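# Load two AA batteries into a remote's battery bay

## Task

Fit both AA batteries into the open battery compartment of the remote control. Each must face the correct polarity and be pressed fully home against its spring. Moving the remote is allowed.

## Robot and tools

Robot: two arms, left_arm and right_arm, each with a two-finger parallel gripper and a wrist camera. Bases in the scene frame: left_arm near (+0.001, +0.268, +0.007) m, right_arm near (+0.005, -0.290, +0.003) m. Both are almost unrotated.

Scene frame: origin at table-top height, halfway between the nominal bases, about 5-10 cm in from the near table edge. +x points out over the table, +z up, and left_arm is on the +y side. Arm names do not match image left and right.

Gripper frame: the fingers point along the gripper's +z and spread along its y axis. end_effector_position is the point between the finger pads, just under 1 cm behind the tips.

Command row, shared by execute_actions and move: 14 numbers, each in [-1, 1], covering both arms even if one stays still.
- Numbers 1-7 are left_arm: dx, dy, dz, rx, ry, rz, opening.
- Numbers 8-14 are right_arm in the same order.
- dx to rz are an offset, not a pose. They count from that arm's current Hand target and run along that Hand target's own axes.
- Scale: 1.0 = 0.6 m for dx, dy, dz and 180 degrees for rotation. rx, ry, rz together form one rotation vector.
- Sending the same offset again moves the arm further.
- All zeros for an arm's six pose numbers re-requests its present Hand target.
- opening is absolute: +1 fully open (about 87 mm between pads), +0.5 about 69 mm, 0 about 43 mm, -0.5 about 18 mm, -1 closed. A 0 is a real command. To leave a gripper unchanged, resend its current value (shown under Tool commands).

execute_actions(actions, cameras):
- actions is a list of actions. Each action is a list of up to 15 rows, and each row is one 1/30 s control step.
- If an action has fewer rows, its last row holds for the remaining steps, so one action lasts 0.5 s.
- Every row in an action is measured from the Hand target at that action's start, not from the previous row.
- Images come back only when actions is empty or cameras names them. Use ["all"], [] or a list of names.

move(target, speed, blend, opening_speed, blocking, cameras): drives each gripper in a straight line toward its offset.
- target is one 14-number row, or a list of up to 15 rows. Every row counts from the same starting Hand targets.
- speed is top path speed in m/s, 0.002-2.9, default 0.25. Rotation is capped at twice that value in rad/s. Give one number, or one per target.
- blend is a corner-rounding radius in metres for lists. 0 means stop at each point.
- opening_speed is in scale units per second, at least 0.2.
- blocking=false returns after about 0.5 s while the move keeps running.
- Moves last at least 0.5 s and are cut at 10 s. They do not avoid obstacles or the other arm.
- Fast moves lag, stray and overshoot, most of all with the arm stretched out.
- Do not route a path close past an arm's own base, because it can flip the shoulder posture.
- The result adds a move: line. Endings include done (at rest within 10 mm and 2 degrees), off_target, moving, held and fault. limits=paced means the pose sent was clipped; limits=held means steps were withheld. Neither done nor off_target tells you about contact.

Other tools:
- wait(seconds, 0-10): the scene runs on with the last commands held.
- stop(): brakes a running move.
- zoom_image(camera, region): region is [x0, y0, x1, y1] in pixels of that camera's latest image, at most 504x504. Cameras: cam_head_left, cam_head_right, cam_high, cam_low, cam_left_wrist, cam_right_wrist, all 672x504.
- read_manual(section="licences") returns only the licence text.
- finished_scene(scene) ends the current scene for good. Only call it once the batteries stay seated with the robot released.

Results: each arm reports end_effector_position (m) and end_effector_quat_wxyz in the scene frame. These can be off by a few cm at long reach. Other fields:
- Hand target: your last commanded pose after clipping. It is the base for the next offsets.
- Tool commands.
- grip_measured: on the opening scale, with up to about 0.043 error.
- Joint positions: the gripper appears last, scaled 0 closed to 1 open.
- Joint torques: these include gravity. Joints 1-3 wrap at ±28 N m.
- Joint velocities: may read within noise.
- Motor temperatures.

Control behaviour:
- Each step, the commanded orientation is limited to within 40 degrees of the measured one.
- Friction and weight often leave the gripper short, low or tilted. Check after every move, resend the missing distance, and correct any tilt.
- Small moves may fail or drift sideways.
- An arm blocked by something keeps pushing. To release the push, command the target back past the gripper.

Gripping:
- Note grip_measured when the fingers first touch. Commanding about 0.04 below that reading gives full force (about 20 N per pad); smaller margins grip more gently.
- Fast closes squeeze harder.

Heat: holding loads, reaching far or pushing at an unreachable pose warms motors, even while you think.
- 75 °C brings a MOTOR HOT line.
- 90 °C triggers an OVER-TEMPERATURE FAULT: that arm folds and stays idle.
- 100 °C and the arm goes limp.

Avoid:
- Dropping batteries or letting go of them while they move.
- Fast impacts and very hard pushes, especially on fixed or heavy items.
- Any contact between the two arms, grippers or wrist cameras, including closing one gripper on the other's fingers. The clearance check does not catch this.
- Loading an arm's camera cable.
- The fixtures near the bases (bar, plate up to 3 cm high, low rail); nothing warns you before contact.
- Letting anything leave the table, which fails the task.

Loose objects may get nudged occasionally. The scene keeps running while you compose replies.

Each tool is called after "Request:" by a JSON object that holds its "api" and its "payload", one argument or row to a line.

## Session

Request:
{"api": "execute_actions", "payload": {
  "actions": []
}}

Scene clock: 0.00 s.
left_arm: end_effector_position=(+0.3749, +0.3005, +0.0375) grip_measured=+0.993 end_effector_quat_wxyz=(+0.547, -0.069, +0.830, +0.086) | right_arm: end_effector_position=(+0.3796, -0.3352, +0.0562) grip_measured=+0.981 end_effector_quat_wxyz=(+0.563, +0.135, +0.810, -0.087)
Joint positions: left_arm=[-0.039 1.601 0.369 0.821 -0.246 -0.027 0.997] | right_arm=[0.023 1.568 0.393 0.774 0.331 0.108 0.991]
Joint velocities: within noise
Joint torques (N m): no reading
Motor temperatures (°C): left_arm=[27 34 29 29 27 30 30] | right_arm=[29 29 27 29 29 26 27]
Heat: left arm: 34 °C; right arm: 29 °C.
Hand target: left_arm +0.3772, +0.3002, +0.0408; +0.551, -0.070, +0.828, +0.085 | right_arm +0.3843, -0.3342, +0.0636; +0.573, +0.135, +0.804, -0.084
Tool commands: left_gripper/opening=+1.0 right_gripper/opening=+1.0
camera_calibration:
cam_left_wrist: T_world_to_cam=[[0.230863, -0.970581, -0.0683755, 0.207295], [-0.935102, -0.201908, -0.291233, 0.443447], [0.26886, 0.131173, -0.954205, 0.0358697], [0, 0, 0, 1]] pos_world=[0.357168, 0.286027, 0.177548]
cam_right_wrist: T_world_to_cam=[[-0.324438, -0.945745, -0.0174916, -0.194309], [-0.892926, 0.312316, -0.324257, 0.481699], [0.312128, -0.0895827, -0.945807, 0.0539995], [0, 0, 0, 1]] pos_world=[0.350225, -0.329372, 0.203869]

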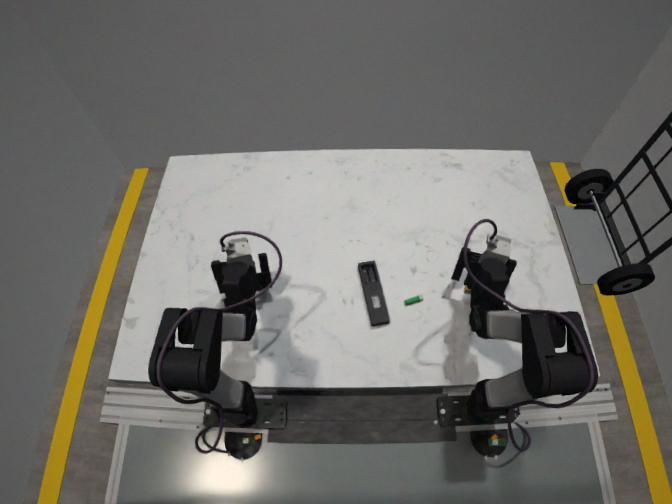

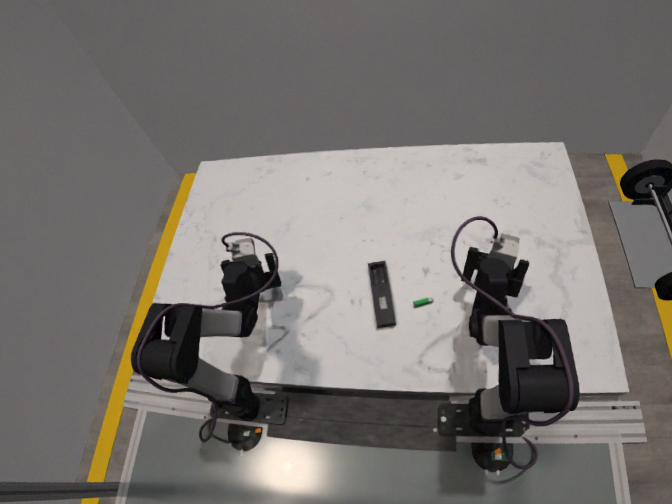

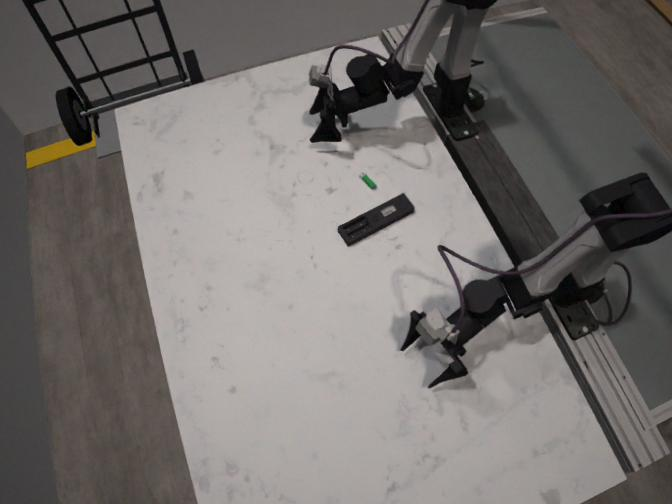

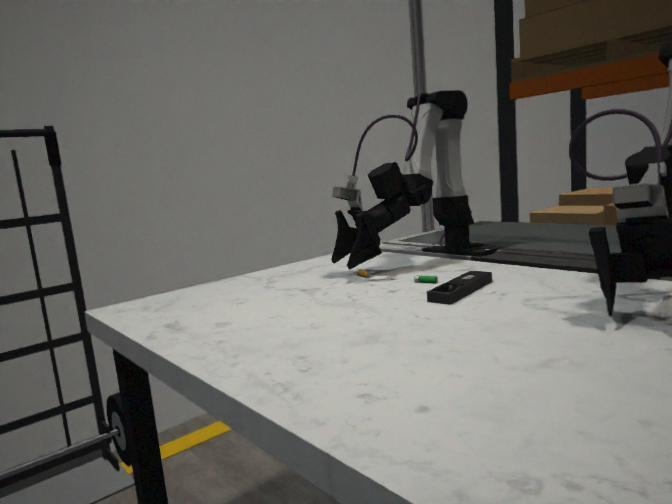

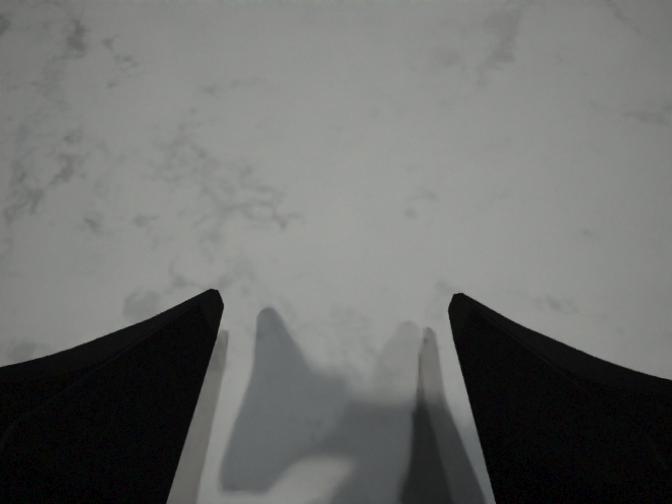

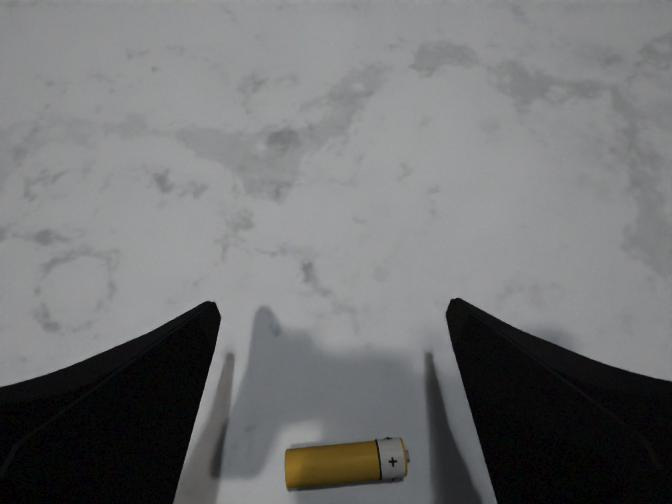

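Request:
{"api": "zoom_image", "payload": {
  "camera": "cam_high",
  "region": [320, 160, 430, 250]
}}

Request:
{"api": "zoom_image", "payload": {
  "camera": "cam_head_left",
  "region": [340, 250, 440, 335]
}}

Request:
{"api": "zoom_image", "payload": {
  "camera": "cam_head_right",
  "region": [350, 250, 450, 335]
}}

Request:
{"api": "zoom_image", "payload": {
  "camera": "cam_low",
  "region": [340, 250, 500, 320]
}}

Scaled by 4.582 from the camera's 672x504 image, which has a finer 960x720 frame.

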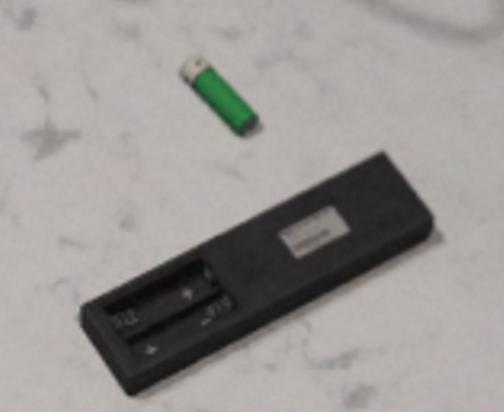

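Scaled by 5.040 from the camera's 672x504 image, which has a finer 960x720 frame.

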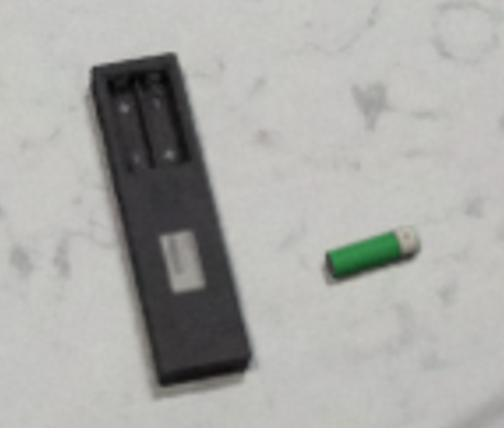

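Scaled by 5.040 from the camera's 672x504 image, which has a finer 960x720 frame.

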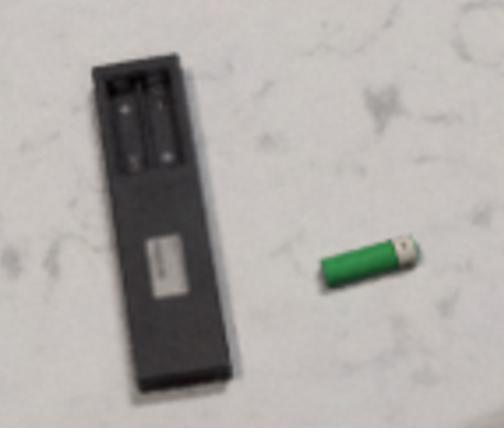

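Scaled by 3.150 from the camera's 672x504 image, which has a finer 960x720 frame.

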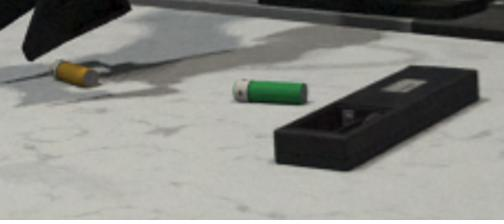

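Request:
{"api": "move", "payload": {
  "target": [0,0,0,0,0,0,1,-0.168,-0.017,-0.208,-0.057,0.391,-0.092,1],
  "cameras": ["cam_right_wrist","cam_head_right"]
}}

Scene clock: 10.47 s.
left_arm: end_effector_position=(+0.3749, +0.3005, +0.0375) grip_measured=+0.993 end_effector_quat_wxyz=(+0.547, -0.069, +0.830, +0.086) | right_arm: end_effector_position=(+0.2963, -0.3214, +0.1906) grip_measured=+0.981 end_effector_quat_wxyz=(+0.024, +0.001, +1.000, -0.012)
Joint positions: left_arm=[-0.039 1.601 0.369 0.821 -0.246 -0.027 0.997] | right_arm=[-0.05 1.841 1.843 -1.555 0.052 -0.049 0.991]
Joint torques (N m): left_arm=[0.14 -5.27 5.64 2.28 -0.04 -0.12] | right_arm=[-0.42 -9.69 9.32 0.35 -0.18 -0.02]
Heat: left arm: 35 °C; right arm: 32 °C.
Hand target: left_arm +0.3772, +0.3002, +0.0408; +0.551, -0.070, +0.828, +0.085 | right_arm +0.2999, -0.3198, +0.1997; -0.001, +0.000, +1.000, +0.000
Off the commanded pose: left_arm 0.004 m, 0 deg | right_arm 0.010 m, 3 deg.
joint sent to its limit (right arm) — joint 4 (wrist pitch), lower limit. The joint targets are off in orientation, not in position.
move: off_target (right_arm)
camera_calibration:
cam_right_wrist: T_world_to_cam=[[-0.0115122, -0.999533, 0.0283047, -0.324733], [-0.671274, 0.0287052, 0.740654, 0.0867414], [-0.74112, -0.0104737, -0.671291, 0.493409], [0, 0, 0, 1]] pos_world=[0.420164, -0.321904, 0.276167]
Images, in order (width x height): cam_head_right 672x504, cam_right_wrist 672x504.

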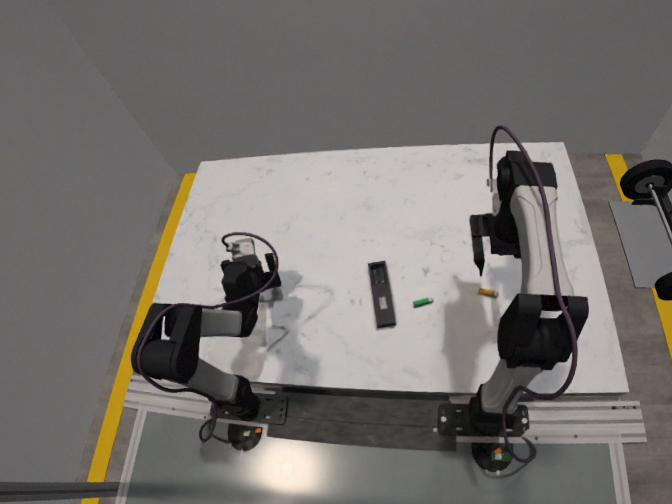

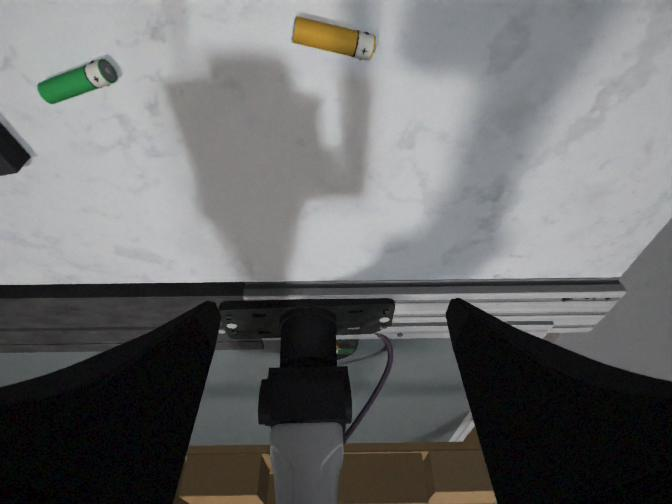

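Request:
{"api": "move", "payload": {
  "target": [0,0,0,0,0,0,1,-0.1,0.442,0.067,0,0,0,1],
  "cameras": ["cam_right_wrist"]
}}

Request:
{"api": "zoom_image", "payload": {
  "camera": "cam_right_wrist",
  "region": [200, 0, 450, 180]
}}

Scene clock: 16.20 s.
left_arm: end_effector_position=(+0.3749, +0.3005, +0.0375) grip_measured=+0.993 end_effector_quat_wxyz=(+0.547, -0.069, +0.830, +0.086) | right_arm: end_effector_position=(+0.3555, -0.0597, +0.1541) grip_measured=+0.981 end_effector_quat_wxyz=(+0.058, -0.002, +0.998, +0.027)
Joint positions: left_arm=[-0.039 1.601 0.369 0.821 -0.246 -0.027 0.997] | right_arm=[0.542 2.322 2.396 -1.561 0.022 0.536 0.991]
Joint torques (N m): left_arm=[0.16 -5.26 5.64 2.28 -0.04 -0.13] | right_arm=[-0.35 -12.51 9.69 0.44 -0.15 0.13]
Motor temperatures (°C): left_arm=[27 36 30 35 27 30 30] | right_arm=[29 32 30 31 29 26 27]
Heat: left arm: 36 °C; right arm: 32 °C.
Hand target: left_arm +0.3772, +0.3002, +0.0408; +0.551, -0.070, +0.828, +0.085 | right_arm +0.3600, -0.0548, +0.1594; -0.001, +0.000, +1.000, +0.000
Off the commanded pose: left_arm 0.004 m, 0 deg | right_arm 0.009 m, 7 deg.
joint read past its limit (right arm) — joint 4 (wrist pitch), lower limit.
joint sent to its limit (right arm) — joint 4 (wrist pitch), lower limit. The joint targets are off in orientation, not in position.
move: off_target (right_arm)
camera_calibration:
cam_right_wrist: T_world_to_cam=[[-0.00154248, -0.998778, -0.0493948, -0.0529032], [-0.719569, -0.0331922, 0.693627, 0.166734], [-0.694419, 0.0366129, -0.718639, 0.508997], [0, 0, 0, 1]] pos_world=[0.473352, -0.0659401, 0.24752]
Images, in order (width x height): cam_right_wrist 672x504.

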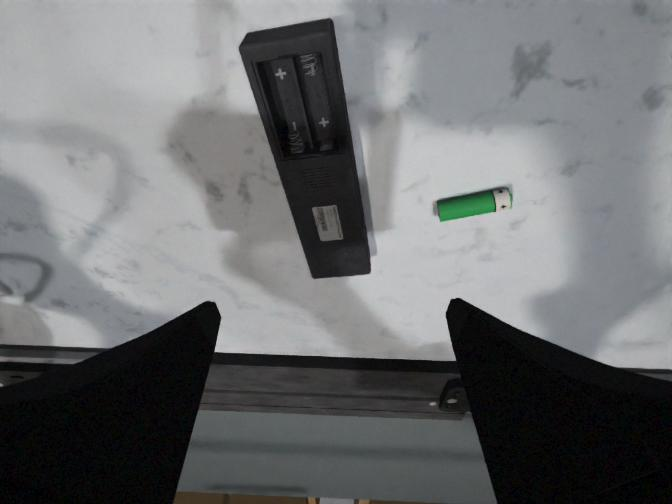

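Scaled by 2.016 from the camera's 672x504 image, which has a finer 960x720 frame.

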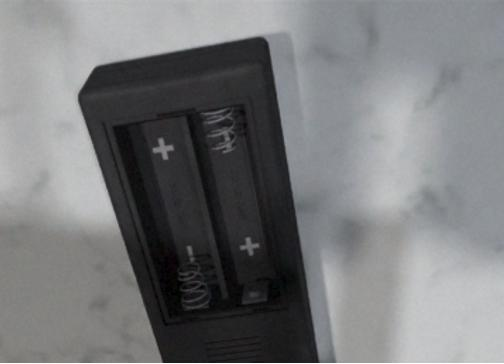

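Request:
{"api": "move", "payload": {
  "target": [0,0,0,0,0,0,1,0.058,-0.457,0.116,0,0,-0.425,0.3],
  "cameras": ["cam_right_wrist","cam_head_right"]
}}

Scene clock: 23.53 s.
left_arm: end_effector_position=(+0.3749, +0.3005, +0.0375) grip_measured=+0.993 end_effector_quat_wxyz=(+0.547, -0.069, +0.830, +0.086) | right_arm: end_effector_position=(+0.3232, -0.3252, +0.0825) grip_measured=+0.300 end_effector_quat_wxyz=(-0.012, -0.617, +0.787, +0.016)
Joint positions: left_arm=[-0.039 1.601 0.369 0.821 -0.246 -0.027 0.997] | right_arm=[0.031 1.882 1.452 -1.212 0.017 -1.298 0.65]
Joint torques (N m): left_arm=[0.16 -5.27 5.64 2.28 -0.04 -0.12] | right_arm=[-0.44 -12.38 5.48 0.26 0.02 -0.06]
Heat: left arm: 36 °C; right arm: 34 °C.
Hand target: left_arm +0.3772, +0.3002, +0.0408; +0.551, -0.070, +0.828, +0.085 | right_arm +0.3249, -0.3289, +0.0899; -0.001, -0.619, +0.785, +0.001
Off the commanded pose: left_arm 0.004 m, 0 deg | right_arm 0.009 m, 2 deg.
move: done
camera_calibration:
cam_right_wrist: T_world_to_cam=[[0.96852, -0.246479, -0.0348752, -0.391713], [-0.130793, -0.623056, 0.771164, -0.204132], [-0.211805, -0.742327, -0.63568, 0.0288607], [0, 0, 0, 1]] pos_world=[0.358796, -0.202311, 0.162104]
Images, in order (width x height): cam_head_right 672x504, cam_right_wrist 672x504.

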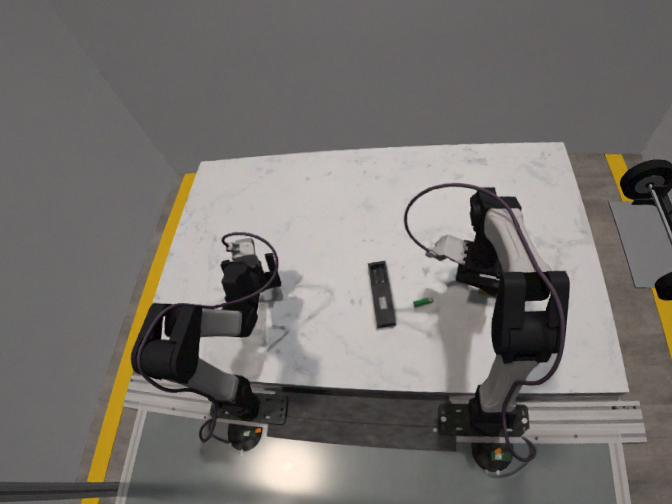

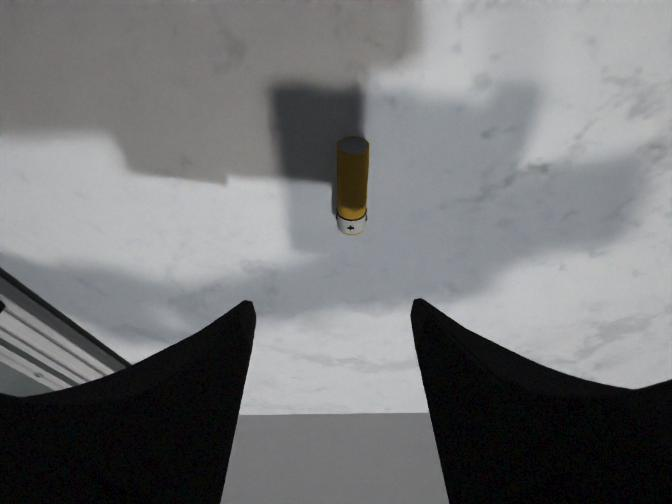

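Request:
{"api": "move", "payload": {
  "target": [0,0,0,0,0,0,1,0.006,-0.0127,0.0875,0,0,0,0.3],
  "cameras": ["cam_right_wrist"]
}}

Scene clock: 26.53 s.
left_arm: end_effector_position=(+0.3749, +0.3005, +0.0375) grip_measured=+0.993 end_effector_quat_wxyz=(+0.547, -0.069, +0.830, +0.086) | right_arm: end_effector_position=(+0.3307, -0.3303, +0.0407) grip_measured=+0.300 end_effector_quat_wxyz=(+0.003, -0.618, +0.787, +0.006)
Joint positions: left_arm=[-0.039 1.601 0.369 0.821 -0.246 -0.027 0.997] | right_arm=[0.011 1.913 1.325 -1.019 0.017 -1.319 0.65]
Joint torques (N m): left_arm=[0.14 -5.27 5.65 2.27 -0.04 -0.12] | right_arm=[-0.58 -8.84 5.5 0.32 0.03 -0.01]
Heat: left arm: 37 °C; right arm: 35 °C.
Hand target: left_arm +0.3772, +0.3002, +0.0408; +0.551, -0.070, +0.828, +0.085 | right_arm +0.3314, -0.3342, +0.0373; -0.001, -0.619, +0.785, +0.001
Off the commanded pose: left_arm 0.004 m, 0 deg | right_arm 0.005 m, 1 deg.
move: done
camera_calibration:
cam_right_wrist: T_world_to_cam=[[0.969384, -0.245548, -0.00123554, -0.403088], [-0.157231, -0.62457, 0.764977, -0.165604], [-0.18861, -0.741362, -0.644056, -0.00702289], [0, 0, 0, 1]] pos_world=[0.363384, -0.207615, 0.121662]
Images, in order (width x height): cam_right_wrist 672x504.

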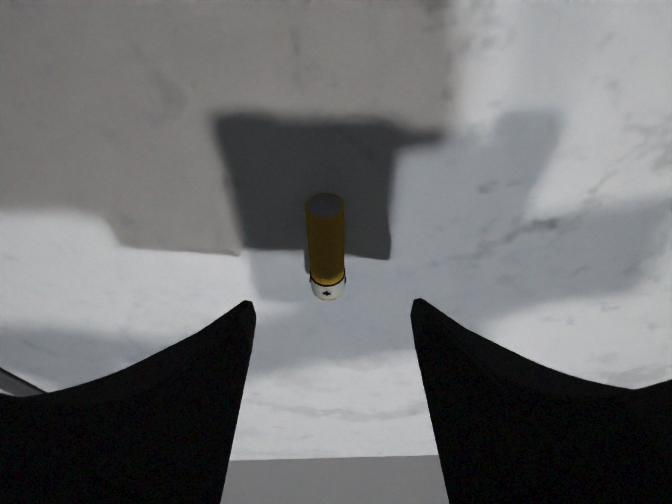

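Request:
{"api": "move", "payload": {
  "target": [
    [0,0,0,0,0,0,1,0.006,0.003,0.041,0,0,0,0.3],
    [0,0,0,0,0,0,1,0.006,0.003,0.041,0,0,0,-0.68]
  ],
  "speed": 0.1,
  "opening_speed": 0.7,
  "cameras": ["cam_right_wrist","cam_low"]
}}

Scene clock: 30.60 s.
left_arm: end_effector_position=(+0.3749, +0.3005, +0.0375) grip_measured=+0.993 end_effector_quat_wxyz=(+0.547, -0.069, +0.830, +0.086) | right_arm: end_effector_position=(+0.3288, -0.3333, +0.0167) grip_measured=-0.611 end_effector_quat_wxyz=(+0.004, -0.618, +0.787, +0.005)
Joint positions: left_arm=[-0.039 1.601 0.369 0.821 -0.246 -0.027 0.997] | right_arm=[0 1.936 1.255 -0.923 0.017 -1.33 0.195]
Joint torques (N m): left_arm=[0.14 -5.27 5.64 2.28 -0.04 -0.13] | right_arm=[-0.44 -8.59 5.24 0.32 0.03 -0.06]
Heat: left arm: 37 °C; right arm: 35 °C.
Hand target: left_arm +0.3772, +0.3002, +0.0408; +0.551, -0.070, +0.828, +0.085 | right_arm +0.3287, -0.3373, +0.0127; -0.001, -0.619, +0.786, +0.001
Off the commanded pose: left_arm 0.004 m, 0 deg | right_arm 0.006 m, 1 deg.
move: done
camera_calibration:
cam_right_wrist: T_world_to_cam=[[0.969356, -0.245655, 0.00141424, -0.402106], [-0.159469, -0.624865, 0.764273, -0.148778], [-0.186864, -0.741078, -0.644892, -0.0255991], [0, 0, 0, 1]] pos_world=[0.361275, -0.210716, 0.0977669]
Images, in order (width x height): cam_low 672x504, cam_right_wrist 672x504.

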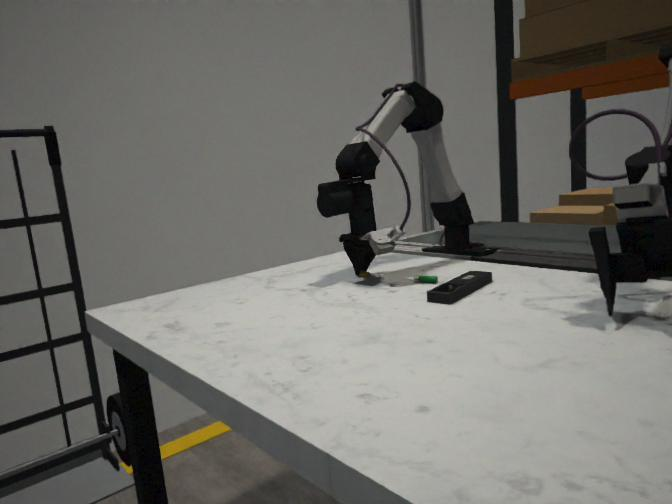

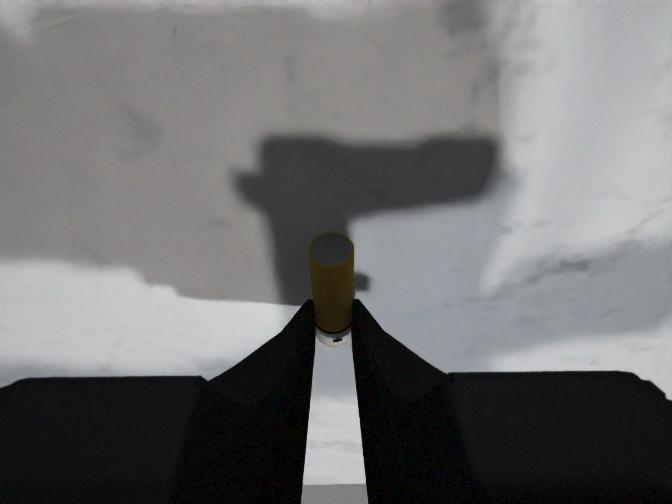

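Request:
{"api": "move", "payload": {
  "target": [
    [0,0,0,0,0,0,1,0,0,-0.12,0,0,0,-0.68],
    [0,0,0,0,0,0,1,-0.479,0.066,-0.14,0,0,0.358,-0.68]
  ],
  "blend": [0.02,0],
  "cameras": ["cam_right_wrist","cam_high","cam_head_left","cam_head_right"]
}}

Scene clock: 35.47 s.
left_arm: end_effector_position=(+0.3749, +0.3005, +0.0375) grip_measured=+0.993 end_effector_quat_wxyz=(+0.547, -0.069, +0.830, +0.086) | right_arm: end_effector_position=(+0.3550, -0.0547, +0.0930) grip_measured=-0.611 end_effector_quat_wxyz=(-0.002, -0.107, +0.994, -0.006)
Joint positions: left_arm=[-0.039 1.601 0.369 0.821 -0.246 -0.027 0.997] | right_arm=[0.565 2.482 2.415 -1.555 0.017 0.352 0.195]
Joint torques (N m): left_arm=[0.16 -5.27 5.65 2.28 -0.04 -0.12] | right_arm=[0.14 -13.31 9.87 0.16 -0.11 0.17]
Heat: left arm: 38 °C; right arm: 36 °C.
Hand target: left_arm +0.3772, +0.3002, +0.0408; +0.551, -0.070, +0.828, +0.085 | right_arm +0.3577, -0.0487, +0.0966; -0.001, -0.105, +0.994, +0.000
Off the commanded pose: left_arm 0.004 m, 0 deg | right_arm 0.008 m, 1 deg.
joint sent to its limit (right arm) — joint 4 (wrist pitch), lower limit. The joint targets still meet the commanded pose.
move: done
camera_calibration:
cam_right_wrist: T_world_to_cam=[[0.204844, -0.978654, 0.0165847, -0.129226], [-0.620518, -0.116741, 0.775454, 0.161624], [-0.756965, -0.169138, -0.631186, 0.467423], [0, 0, 0, 1]] pos_world=[0.480585, -0.0285407, 0.171842]
Images, in order (width x height): cam_head_left 672x504, cam_head_right 672x504, cam_high 672x504, cam_right_wrist 672x504.

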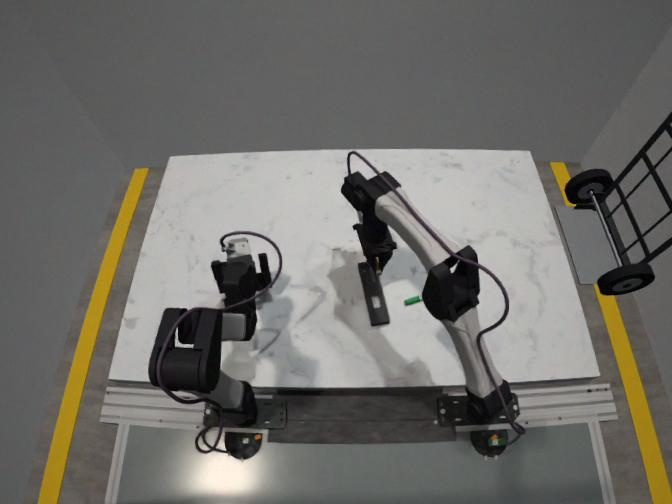

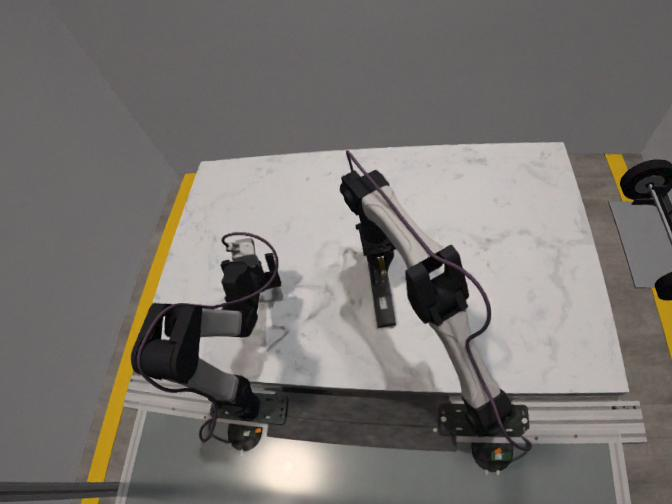

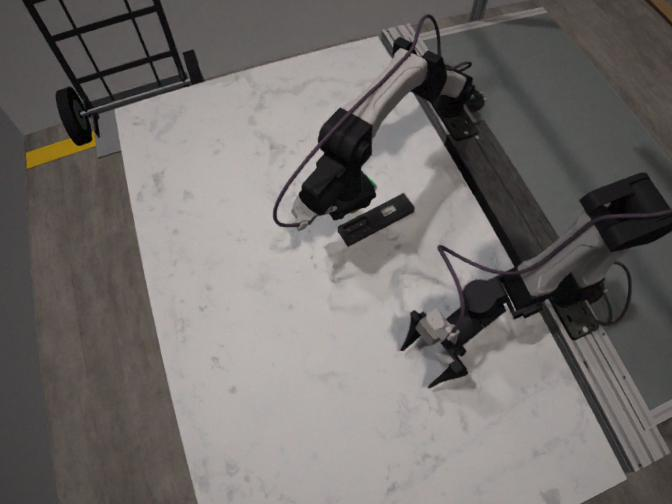

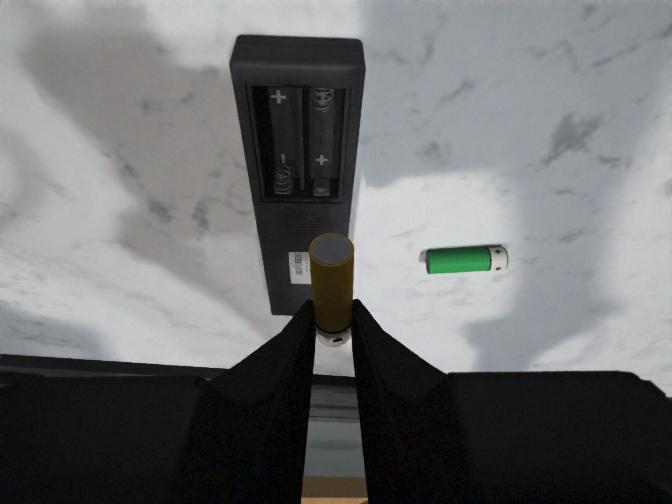

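Request:
{"api": "move", "payload": {
  "target": [0,0,0,0,0,0,1,-0.0135,0.0047,0.058,0,0,0.008,-0.68],
  "cameras": ["cam_right_wrist","cam_low","cam_head_right"]
}}

Request:
{"api": "zoom_image", "payload": {
  "camera": "cam_low",
  "region": [400, 230, 520, 310]
}}

Scene clock: 41.00 s.
left_arm: end_effector_position=(+0.3749, +0.3005, +0.0375) grip_measured=+0.993 end_effector_quat_wxyz=(+0.547, -0.069, +0.830, +0.086) | right_arm: end_effector_position=(+0.3645, -0.0474, +0.0650) grip_measured=-0.611 end_effector_quat_wxyz=(-0.001, -0.096, +0.995, -0.006)
Joint positions: left_arm=[-0.039 1.601 0.369 0.821 -0.246 -0.027 0.997] | right_arm=[0.565 2.53 2.391 -1.481 0.017 0.374 0.195]
Joint torques (N m): left_arm=[0.16 -5.27 5.65 2.28 -0.04 -0.12] | right_arm=[-0.06 -14.37 5.93 0.31 -0.1 0.09]
Motor temperatures (°C): left_arm=[27 37 31 38 27 30 30] | right_arm=[29 38 32 30 29 26 27]
Heat: left arm: 38 °C; right arm: 38 °C.
Hand target: left_arm +0.3772, +0.3002, +0.0408; +0.551, -0.070, +0.828, +0.085 | right_arm +0.3650, -0.0442, +0.0618; -0.001, -0.092, +0.996, +0.000
Off the commanded pose: left_arm 0.004 m, 0 deg | right_arm 0.004 m, 1 deg.
move: done
camera_calibration:
cam_right_wrist: T_world_to_cam=[[0.182712, -0.983033, 0.0162098, -0.115637], [-0.624238, -0.103255, 0.77438, 0.192136], [-0.759567, -0.151607, -0.632513, 0.460002], [0, 0, 0, 1]] pos_world=[0.490469, -0.0240964, 0.144046]
Images, in order (width x height): cam_head_right 672x504, cam_low 672x504, cam_right_wrist 672x504.

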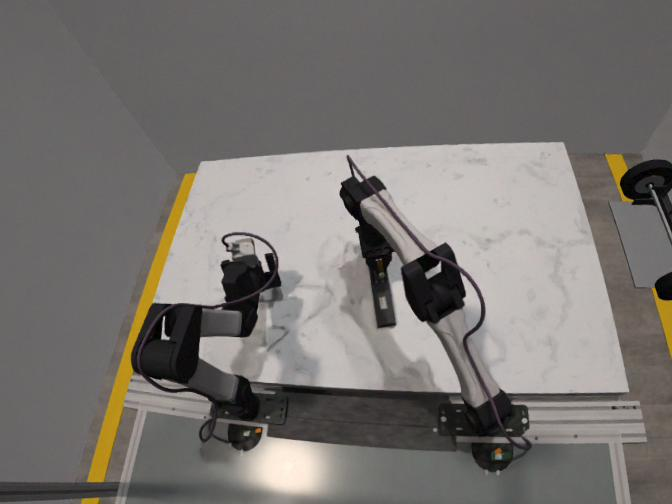

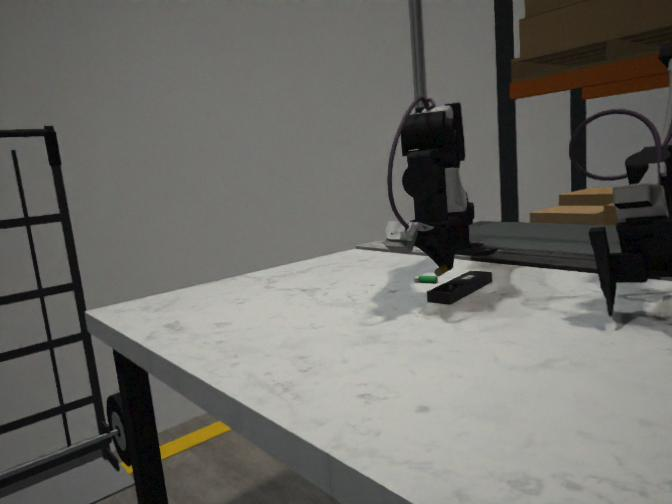

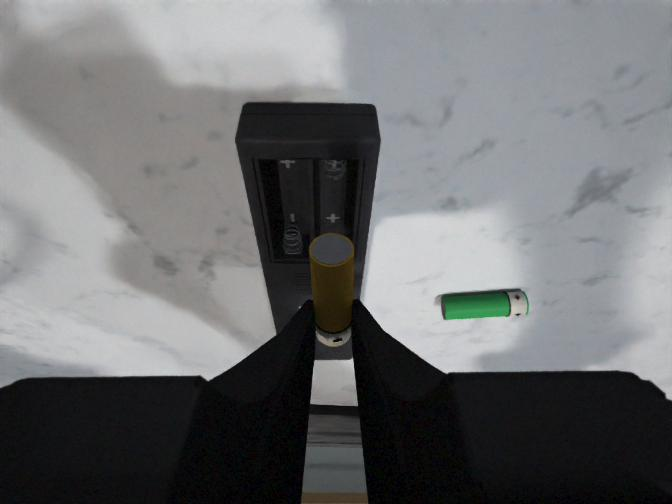

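Scaled by 4.200 from the camera's 672x504 image, which has a finer 960x720 frame.

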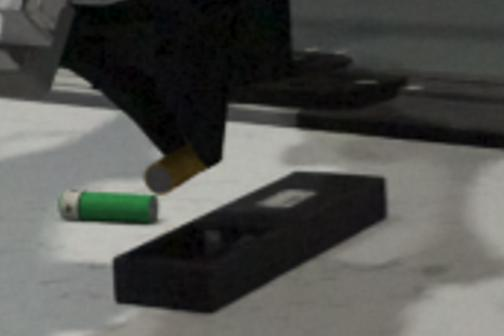

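Request:
{"api": "zoom_image", "payload": {
  "camera": "cam_right_wrist",
  "region": [220, 90, 420, 350]
}}

Scaled by 1.938 from the camera's 672x504 image, which has a finer 960x720 frame.

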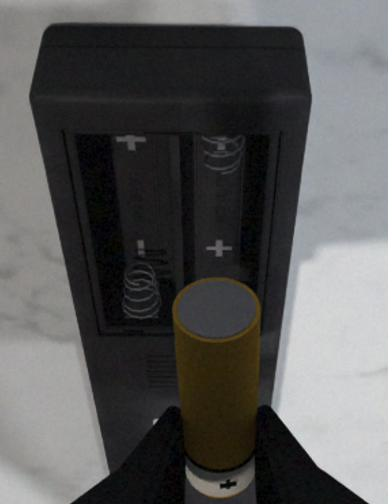

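Request:
{"api": "move", "payload": {
  "target": [0,0,0,0,0,0,1,0.0155,0,0.032,0,0.078,0,-0.68],
  "speed": 0.1,
  "cameras": ["cam_right_wrist","cam_low"]
}}

Request:
{"api": "zoom_image", "payload": {
  "camera": "cam_right_wrist",
  "region": [220, 130, 420, 360]
}}

Request:
{"api": "zoom_image", "payload": {
  "camera": "cam_low",
  "region": [400, 230, 520, 310]
}}

Scene clock: 47.90 s.
left_arm: end_effector_position=(+0.3749, +0.3005, +0.0375) grip_measured=+0.993 end_effector_quat_wxyz=(+0.547, -0.069, +0.830, +0.086) | right_arm: end_effector_position=(+0.3544, -0.0474, +0.0426) grip_measured=-0.611 end_effector_quat_wxyz=(-0.065, -0.087, +0.994, +0.008)
Joint positions: left_arm=[-0.039 1.601 0.369 0.821 -0.246 -0.027 0.997] | right_arm=[0.546 2.633 2.464 -1.555 -0.062 0.368 0.195]
Joint torques (N m): left_arm=[0.16 -5.27 5.65 2.28 -0.04 -0.12] | right_arm=[-0.49 -13.91 8.03 -0.08 -0.21 -0.02]
Heat: left arm: 39 °C; right arm: 40 °C.
Hand target: left_arm +0.3772, +0.3002, +0.0408; +0.551, -0.070, +0.828, +0.085 | right_arm +0.3558, -0.0459, +0.0426; -0.123, -0.092, +0.988, -0.011
Off the commanded pose: left_arm 0.004 m, 0 deg | right_arm 0.002 m, 7 deg.
joint sent to its limit (right arm) — joint 4 (wrist pitch), lower limit. The joint targets are off in orientation, not in position.
move: off_target (right_arm)
camera_calibration:
cam_right_wrist: T_world_to_cam=[[0.164947, -0.986098, -0.0201025, -0.10582], [-0.521309, -0.104466, 0.84695, 0.163572], [-0.837275, -0.129222, -0.531292, 0.462593], [0, 0, 0, 1]] pos_world=[0.490044, -0.0274838, 0.105107]
Images, in order (width x height): cam_low 672x504, cam_right_wrist 672x504.

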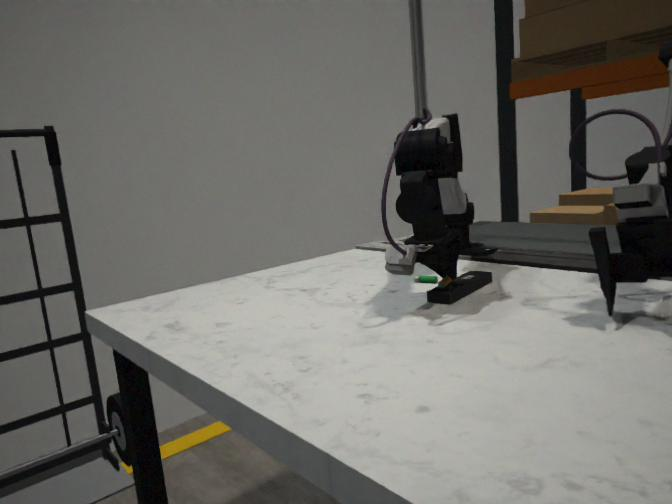

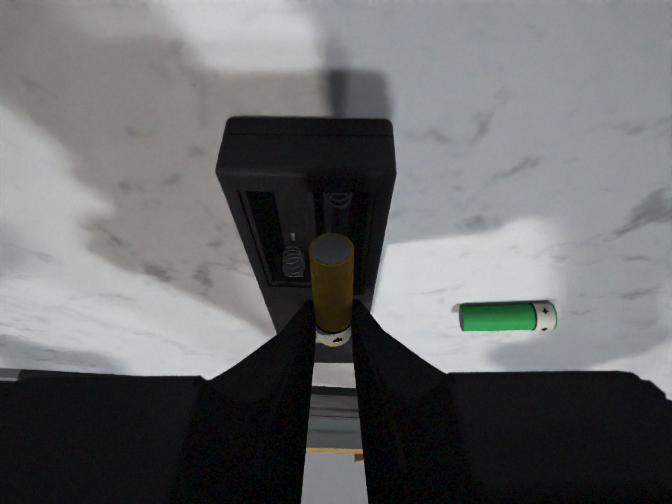

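Scaled by 2.191 from the camera's 672x504 image, which has a finer 960x720 frame.

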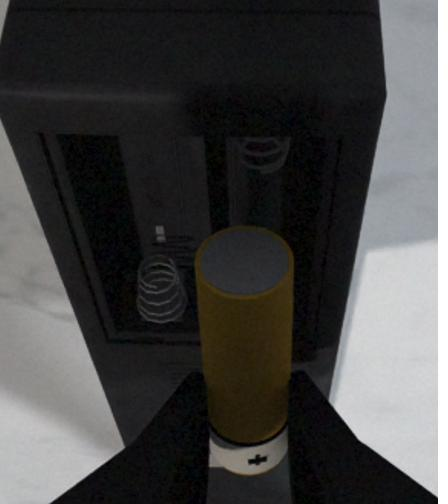

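Scaled by 4.200 from the camera's 672x504 image, which has a finer 960x720 frame.

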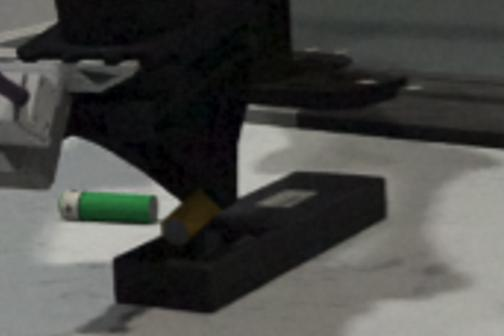

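Request:
{"api": "move", "payload": {
  "target": [
    [0,0,0,0,0,0,1,0.022,0,-0.089,0,-0.078,0,-0.68],
    [0,0,0,0,0,0,1,0.008,-0.1615,-0.0795,0,-0.078,0,-0.68]
  ],
  "blend": [0.02,0],
  "cameras": []
}}

Scene clock: 51.87 s.
left_arm: end_effector_position=(+0.3749, +0.3005, +0.0375) grip_measured=+0.993 end_effector_quat_wxyz=(+0.547, -0.069, +0.830, +0.086) | right_arm: end_effector_position=(+0.3790, -0.1425, +0.0754) grip_measured=-0.611 end_effector_quat_wxyz=(-0.025, -0.085, +0.996, -0.004)
Joint positions: left_arm=[-0.039 1.601 0.369 0.821 -0.246 -0.027 0.997] | right_arm=[0.362 2.408 2.208 -1.462 0.01 0.194 0.195]
Joint torques (N m): left_arm=[0.14 -5.27 5.65 2.28 -0.04 -0.13] | right_arm=[0.49 -18.21 5.38 0.29 0.02 -0.04]
Heat: left arm: 39 °C; right arm: 41 °C.
Hand target: left_arm +0.3772, +0.3002, +0.0408; +0.551, -0.070, +0.828, +0.085 | right_arm +0.3805, -0.1399, +0.0901; -0.001, -0.092, +0.996, +0.000
Off the commanded pose: left_arm 0.004 m, 0 deg | right_arm 0.015 m, 3 deg.
move: off_target (right_arm)
No camera images: "cameras" was empty.

Request:
{"api": "move", "payload": {
  "target": [
    [0,0,0,0,0,0,1,0,0,0.09,0,0,0,-0.68],
    [0,0,0,0,0,0,1,0,0,0.122,0,0,0,-0.68]
  ],
  "speed": [0.15,0.04],
  "cameras": ["cam_right_wrist","cam_low"]
}}

Request:
{"api": "zoom_image", "payload": {
  "camera": "cam_low",
  "region": [380, 240, 480, 310]
}}

Scene clock: 54.50 s.
left_arm: end_effector_position=(+0.3749, +0.3005, +0.0375) grip_measured=+0.993 end_effector_quat_wxyz=(+0.547, -0.069, +0.830, +0.086) | right_arm: end_effector_position=(+0.3752, -0.1430, +0.0168) grip_measured=-0.611 end_effector_quat_wxyz=(-0.020, -0.086, +0.996, -0.002)
Joint positions: left_arm=[-0.039 1.601 0.369 0.821 -0.246 -0.027 0.997] | right_arm=[0.362 2.389 1.944 -1.207 0.01 0.191 0.195]
Joint torques (N m): left_arm=[0.16 -5.27 5.64 2.28 -0.04 -0.12] | right_arm=[0.28 -15.16 4.55 0.54 0.02 -0.03]
Motor temperatures (°C): left_arm=[27 37 31 40 27 30 30] | right_arm=[29 43 33 30 29 26 28]
Heat: left arm: 40 °C; right arm: 43 °C.
Hand target: left_arm +0.3772, +0.3002, +0.0408; +0.551, -0.070, +0.828, +0.085 | right_arm +0.3803, -0.1399, +0.0169; -0.001, -0.092, +0.996, +0.000
Off the commanded pose: left_arm 0.004 m, 0 deg | right_arm 0.006 m, 2 deg.
move: done
camera_calibration:
cam_right_wrist: T_world_to_cam=[[0.163263, -0.986561, 0.00656966, -0.2039], [-0.595643, -0.0932581, 0.797817, 0.216618], [-0.786483, -0.134167, -0.602863, 0.435309], [0, 0, 0, 1]] pos_world=[0.504679, -0.122555, 0.0909497]
Images, in order (width x height): cam_low 672x504, cam_right_wrist 672x504.

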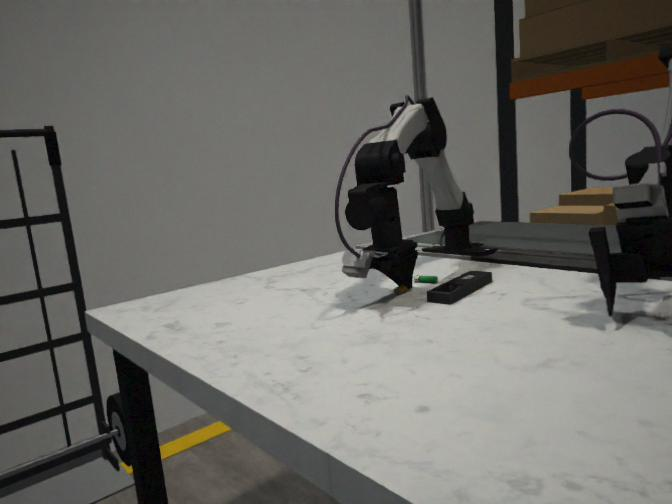

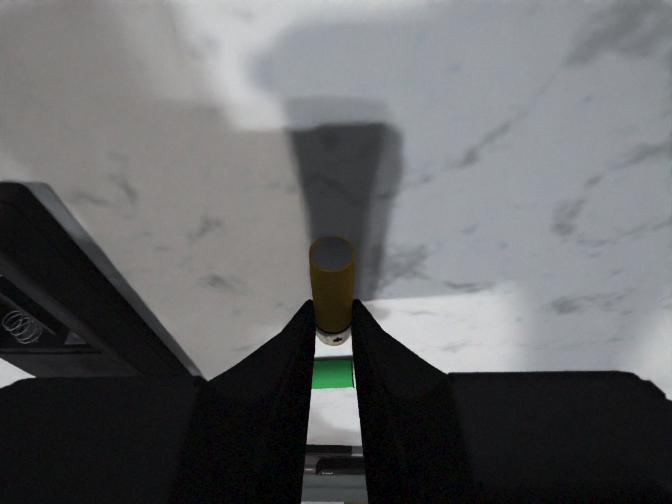

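Scaled by 5.040 from the camera's 672x504 image, which has a finer 960x720 frame.

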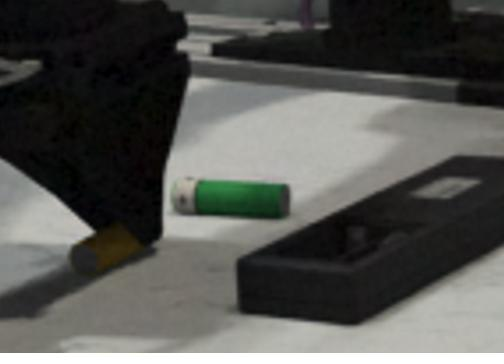

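Request:
{"api": "move", "payload": {
  "target": [
    [0,0,0,0,0,0,1,0,0,0,0,0,0,-0.3],
    [0,0,0,0,0,0,1,0,0,0,0,-0.111,0,-0.3],
    [0,0,0,0,0,0,1,0,0,0,0,-0.111,0,-0.7]
  ],
  "speed": 0.15,
  "opening_speed": 0.8,
  "cameras": ["cam_right_wrist","cam_low"]
}}

Request:
{"api": "zoom_image", "payload": {
  "camera": "cam_low",
  "region": [380, 240, 480, 310]
}}

Scene clock: 59.80 s.
left_arm: end_effector_position=(+0.3749, +0.3005, +0.0375) grip_measured=+0.993 end_effector_quat_wxyz=(+0.547, -0.069, +0.830, +0.086) | right_arm: end_effector_position=(+0.3801, -0.1424, +0.0167) grip_measured=-0.608 end_effector_quat_wxyz=(+0.162, -0.090, +0.983, +0.016)
Joint positions: left_arm=[-0.039 1.601 0.369 0.821 -0.246 -0.027 0.997] | right_arm=[0.389 2.051 1.405 -0.644 0.079 0.191 0.196]
Joint torques (N m): left_arm=[0.14 -5.27 5.65 2.28 -0.04 -0.13] | right_arm=[0.46 -12.12 4.81 1.04 0.09 0.11]
Heat: left arm: 40 °C; right arm: 44 °C.
Hand target: left_arm +0.3772, +0.3002, +0.0408; +0.551, -0.070, +0.828, +0.085 | right_arm +0.3803, -0.1398, +0.0169; +0.172, -0.091, +0.981, +0.016
Off the commanded pose: left_arm 0.004 m, 0 deg | right_arm 0.002 m, 1 deg.
move: done
camera_calibration:
cam_right_wrist: T_world_to_cam=[[0.173167, -0.984892, 0.000507328, -0.207488], [-0.836701, -0.14684, 0.527607, 0.30817], [-0.519562, -0.0917887, -0.849488, 0.347944], [0, 0, 0, 1]] pos_world=[0.474554, -0.127164, 0.133087]
Images, in order (width x height): cam_low 672x504, cam_right_wrist 672x504.

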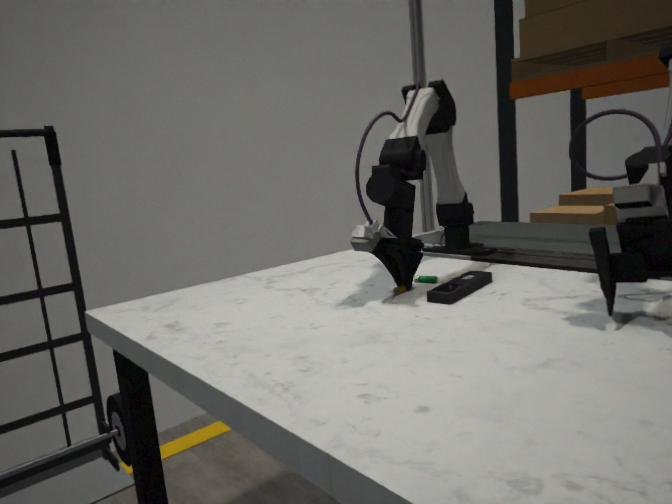

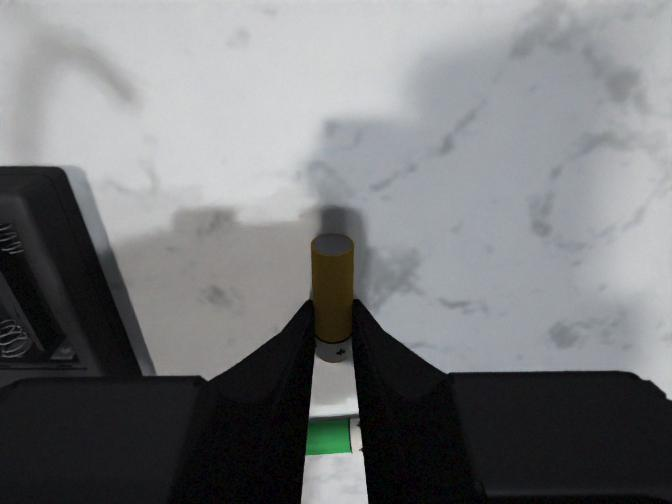

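Scaled by 5.040 from the camera's 672x504 image, which has a finer 960x720 frame.

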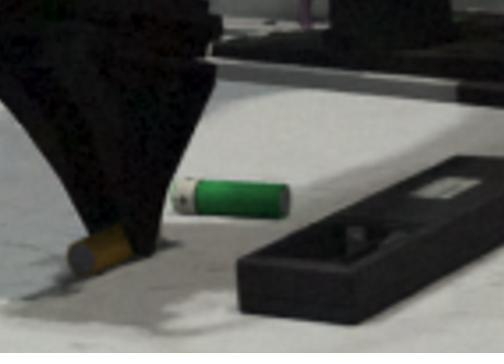

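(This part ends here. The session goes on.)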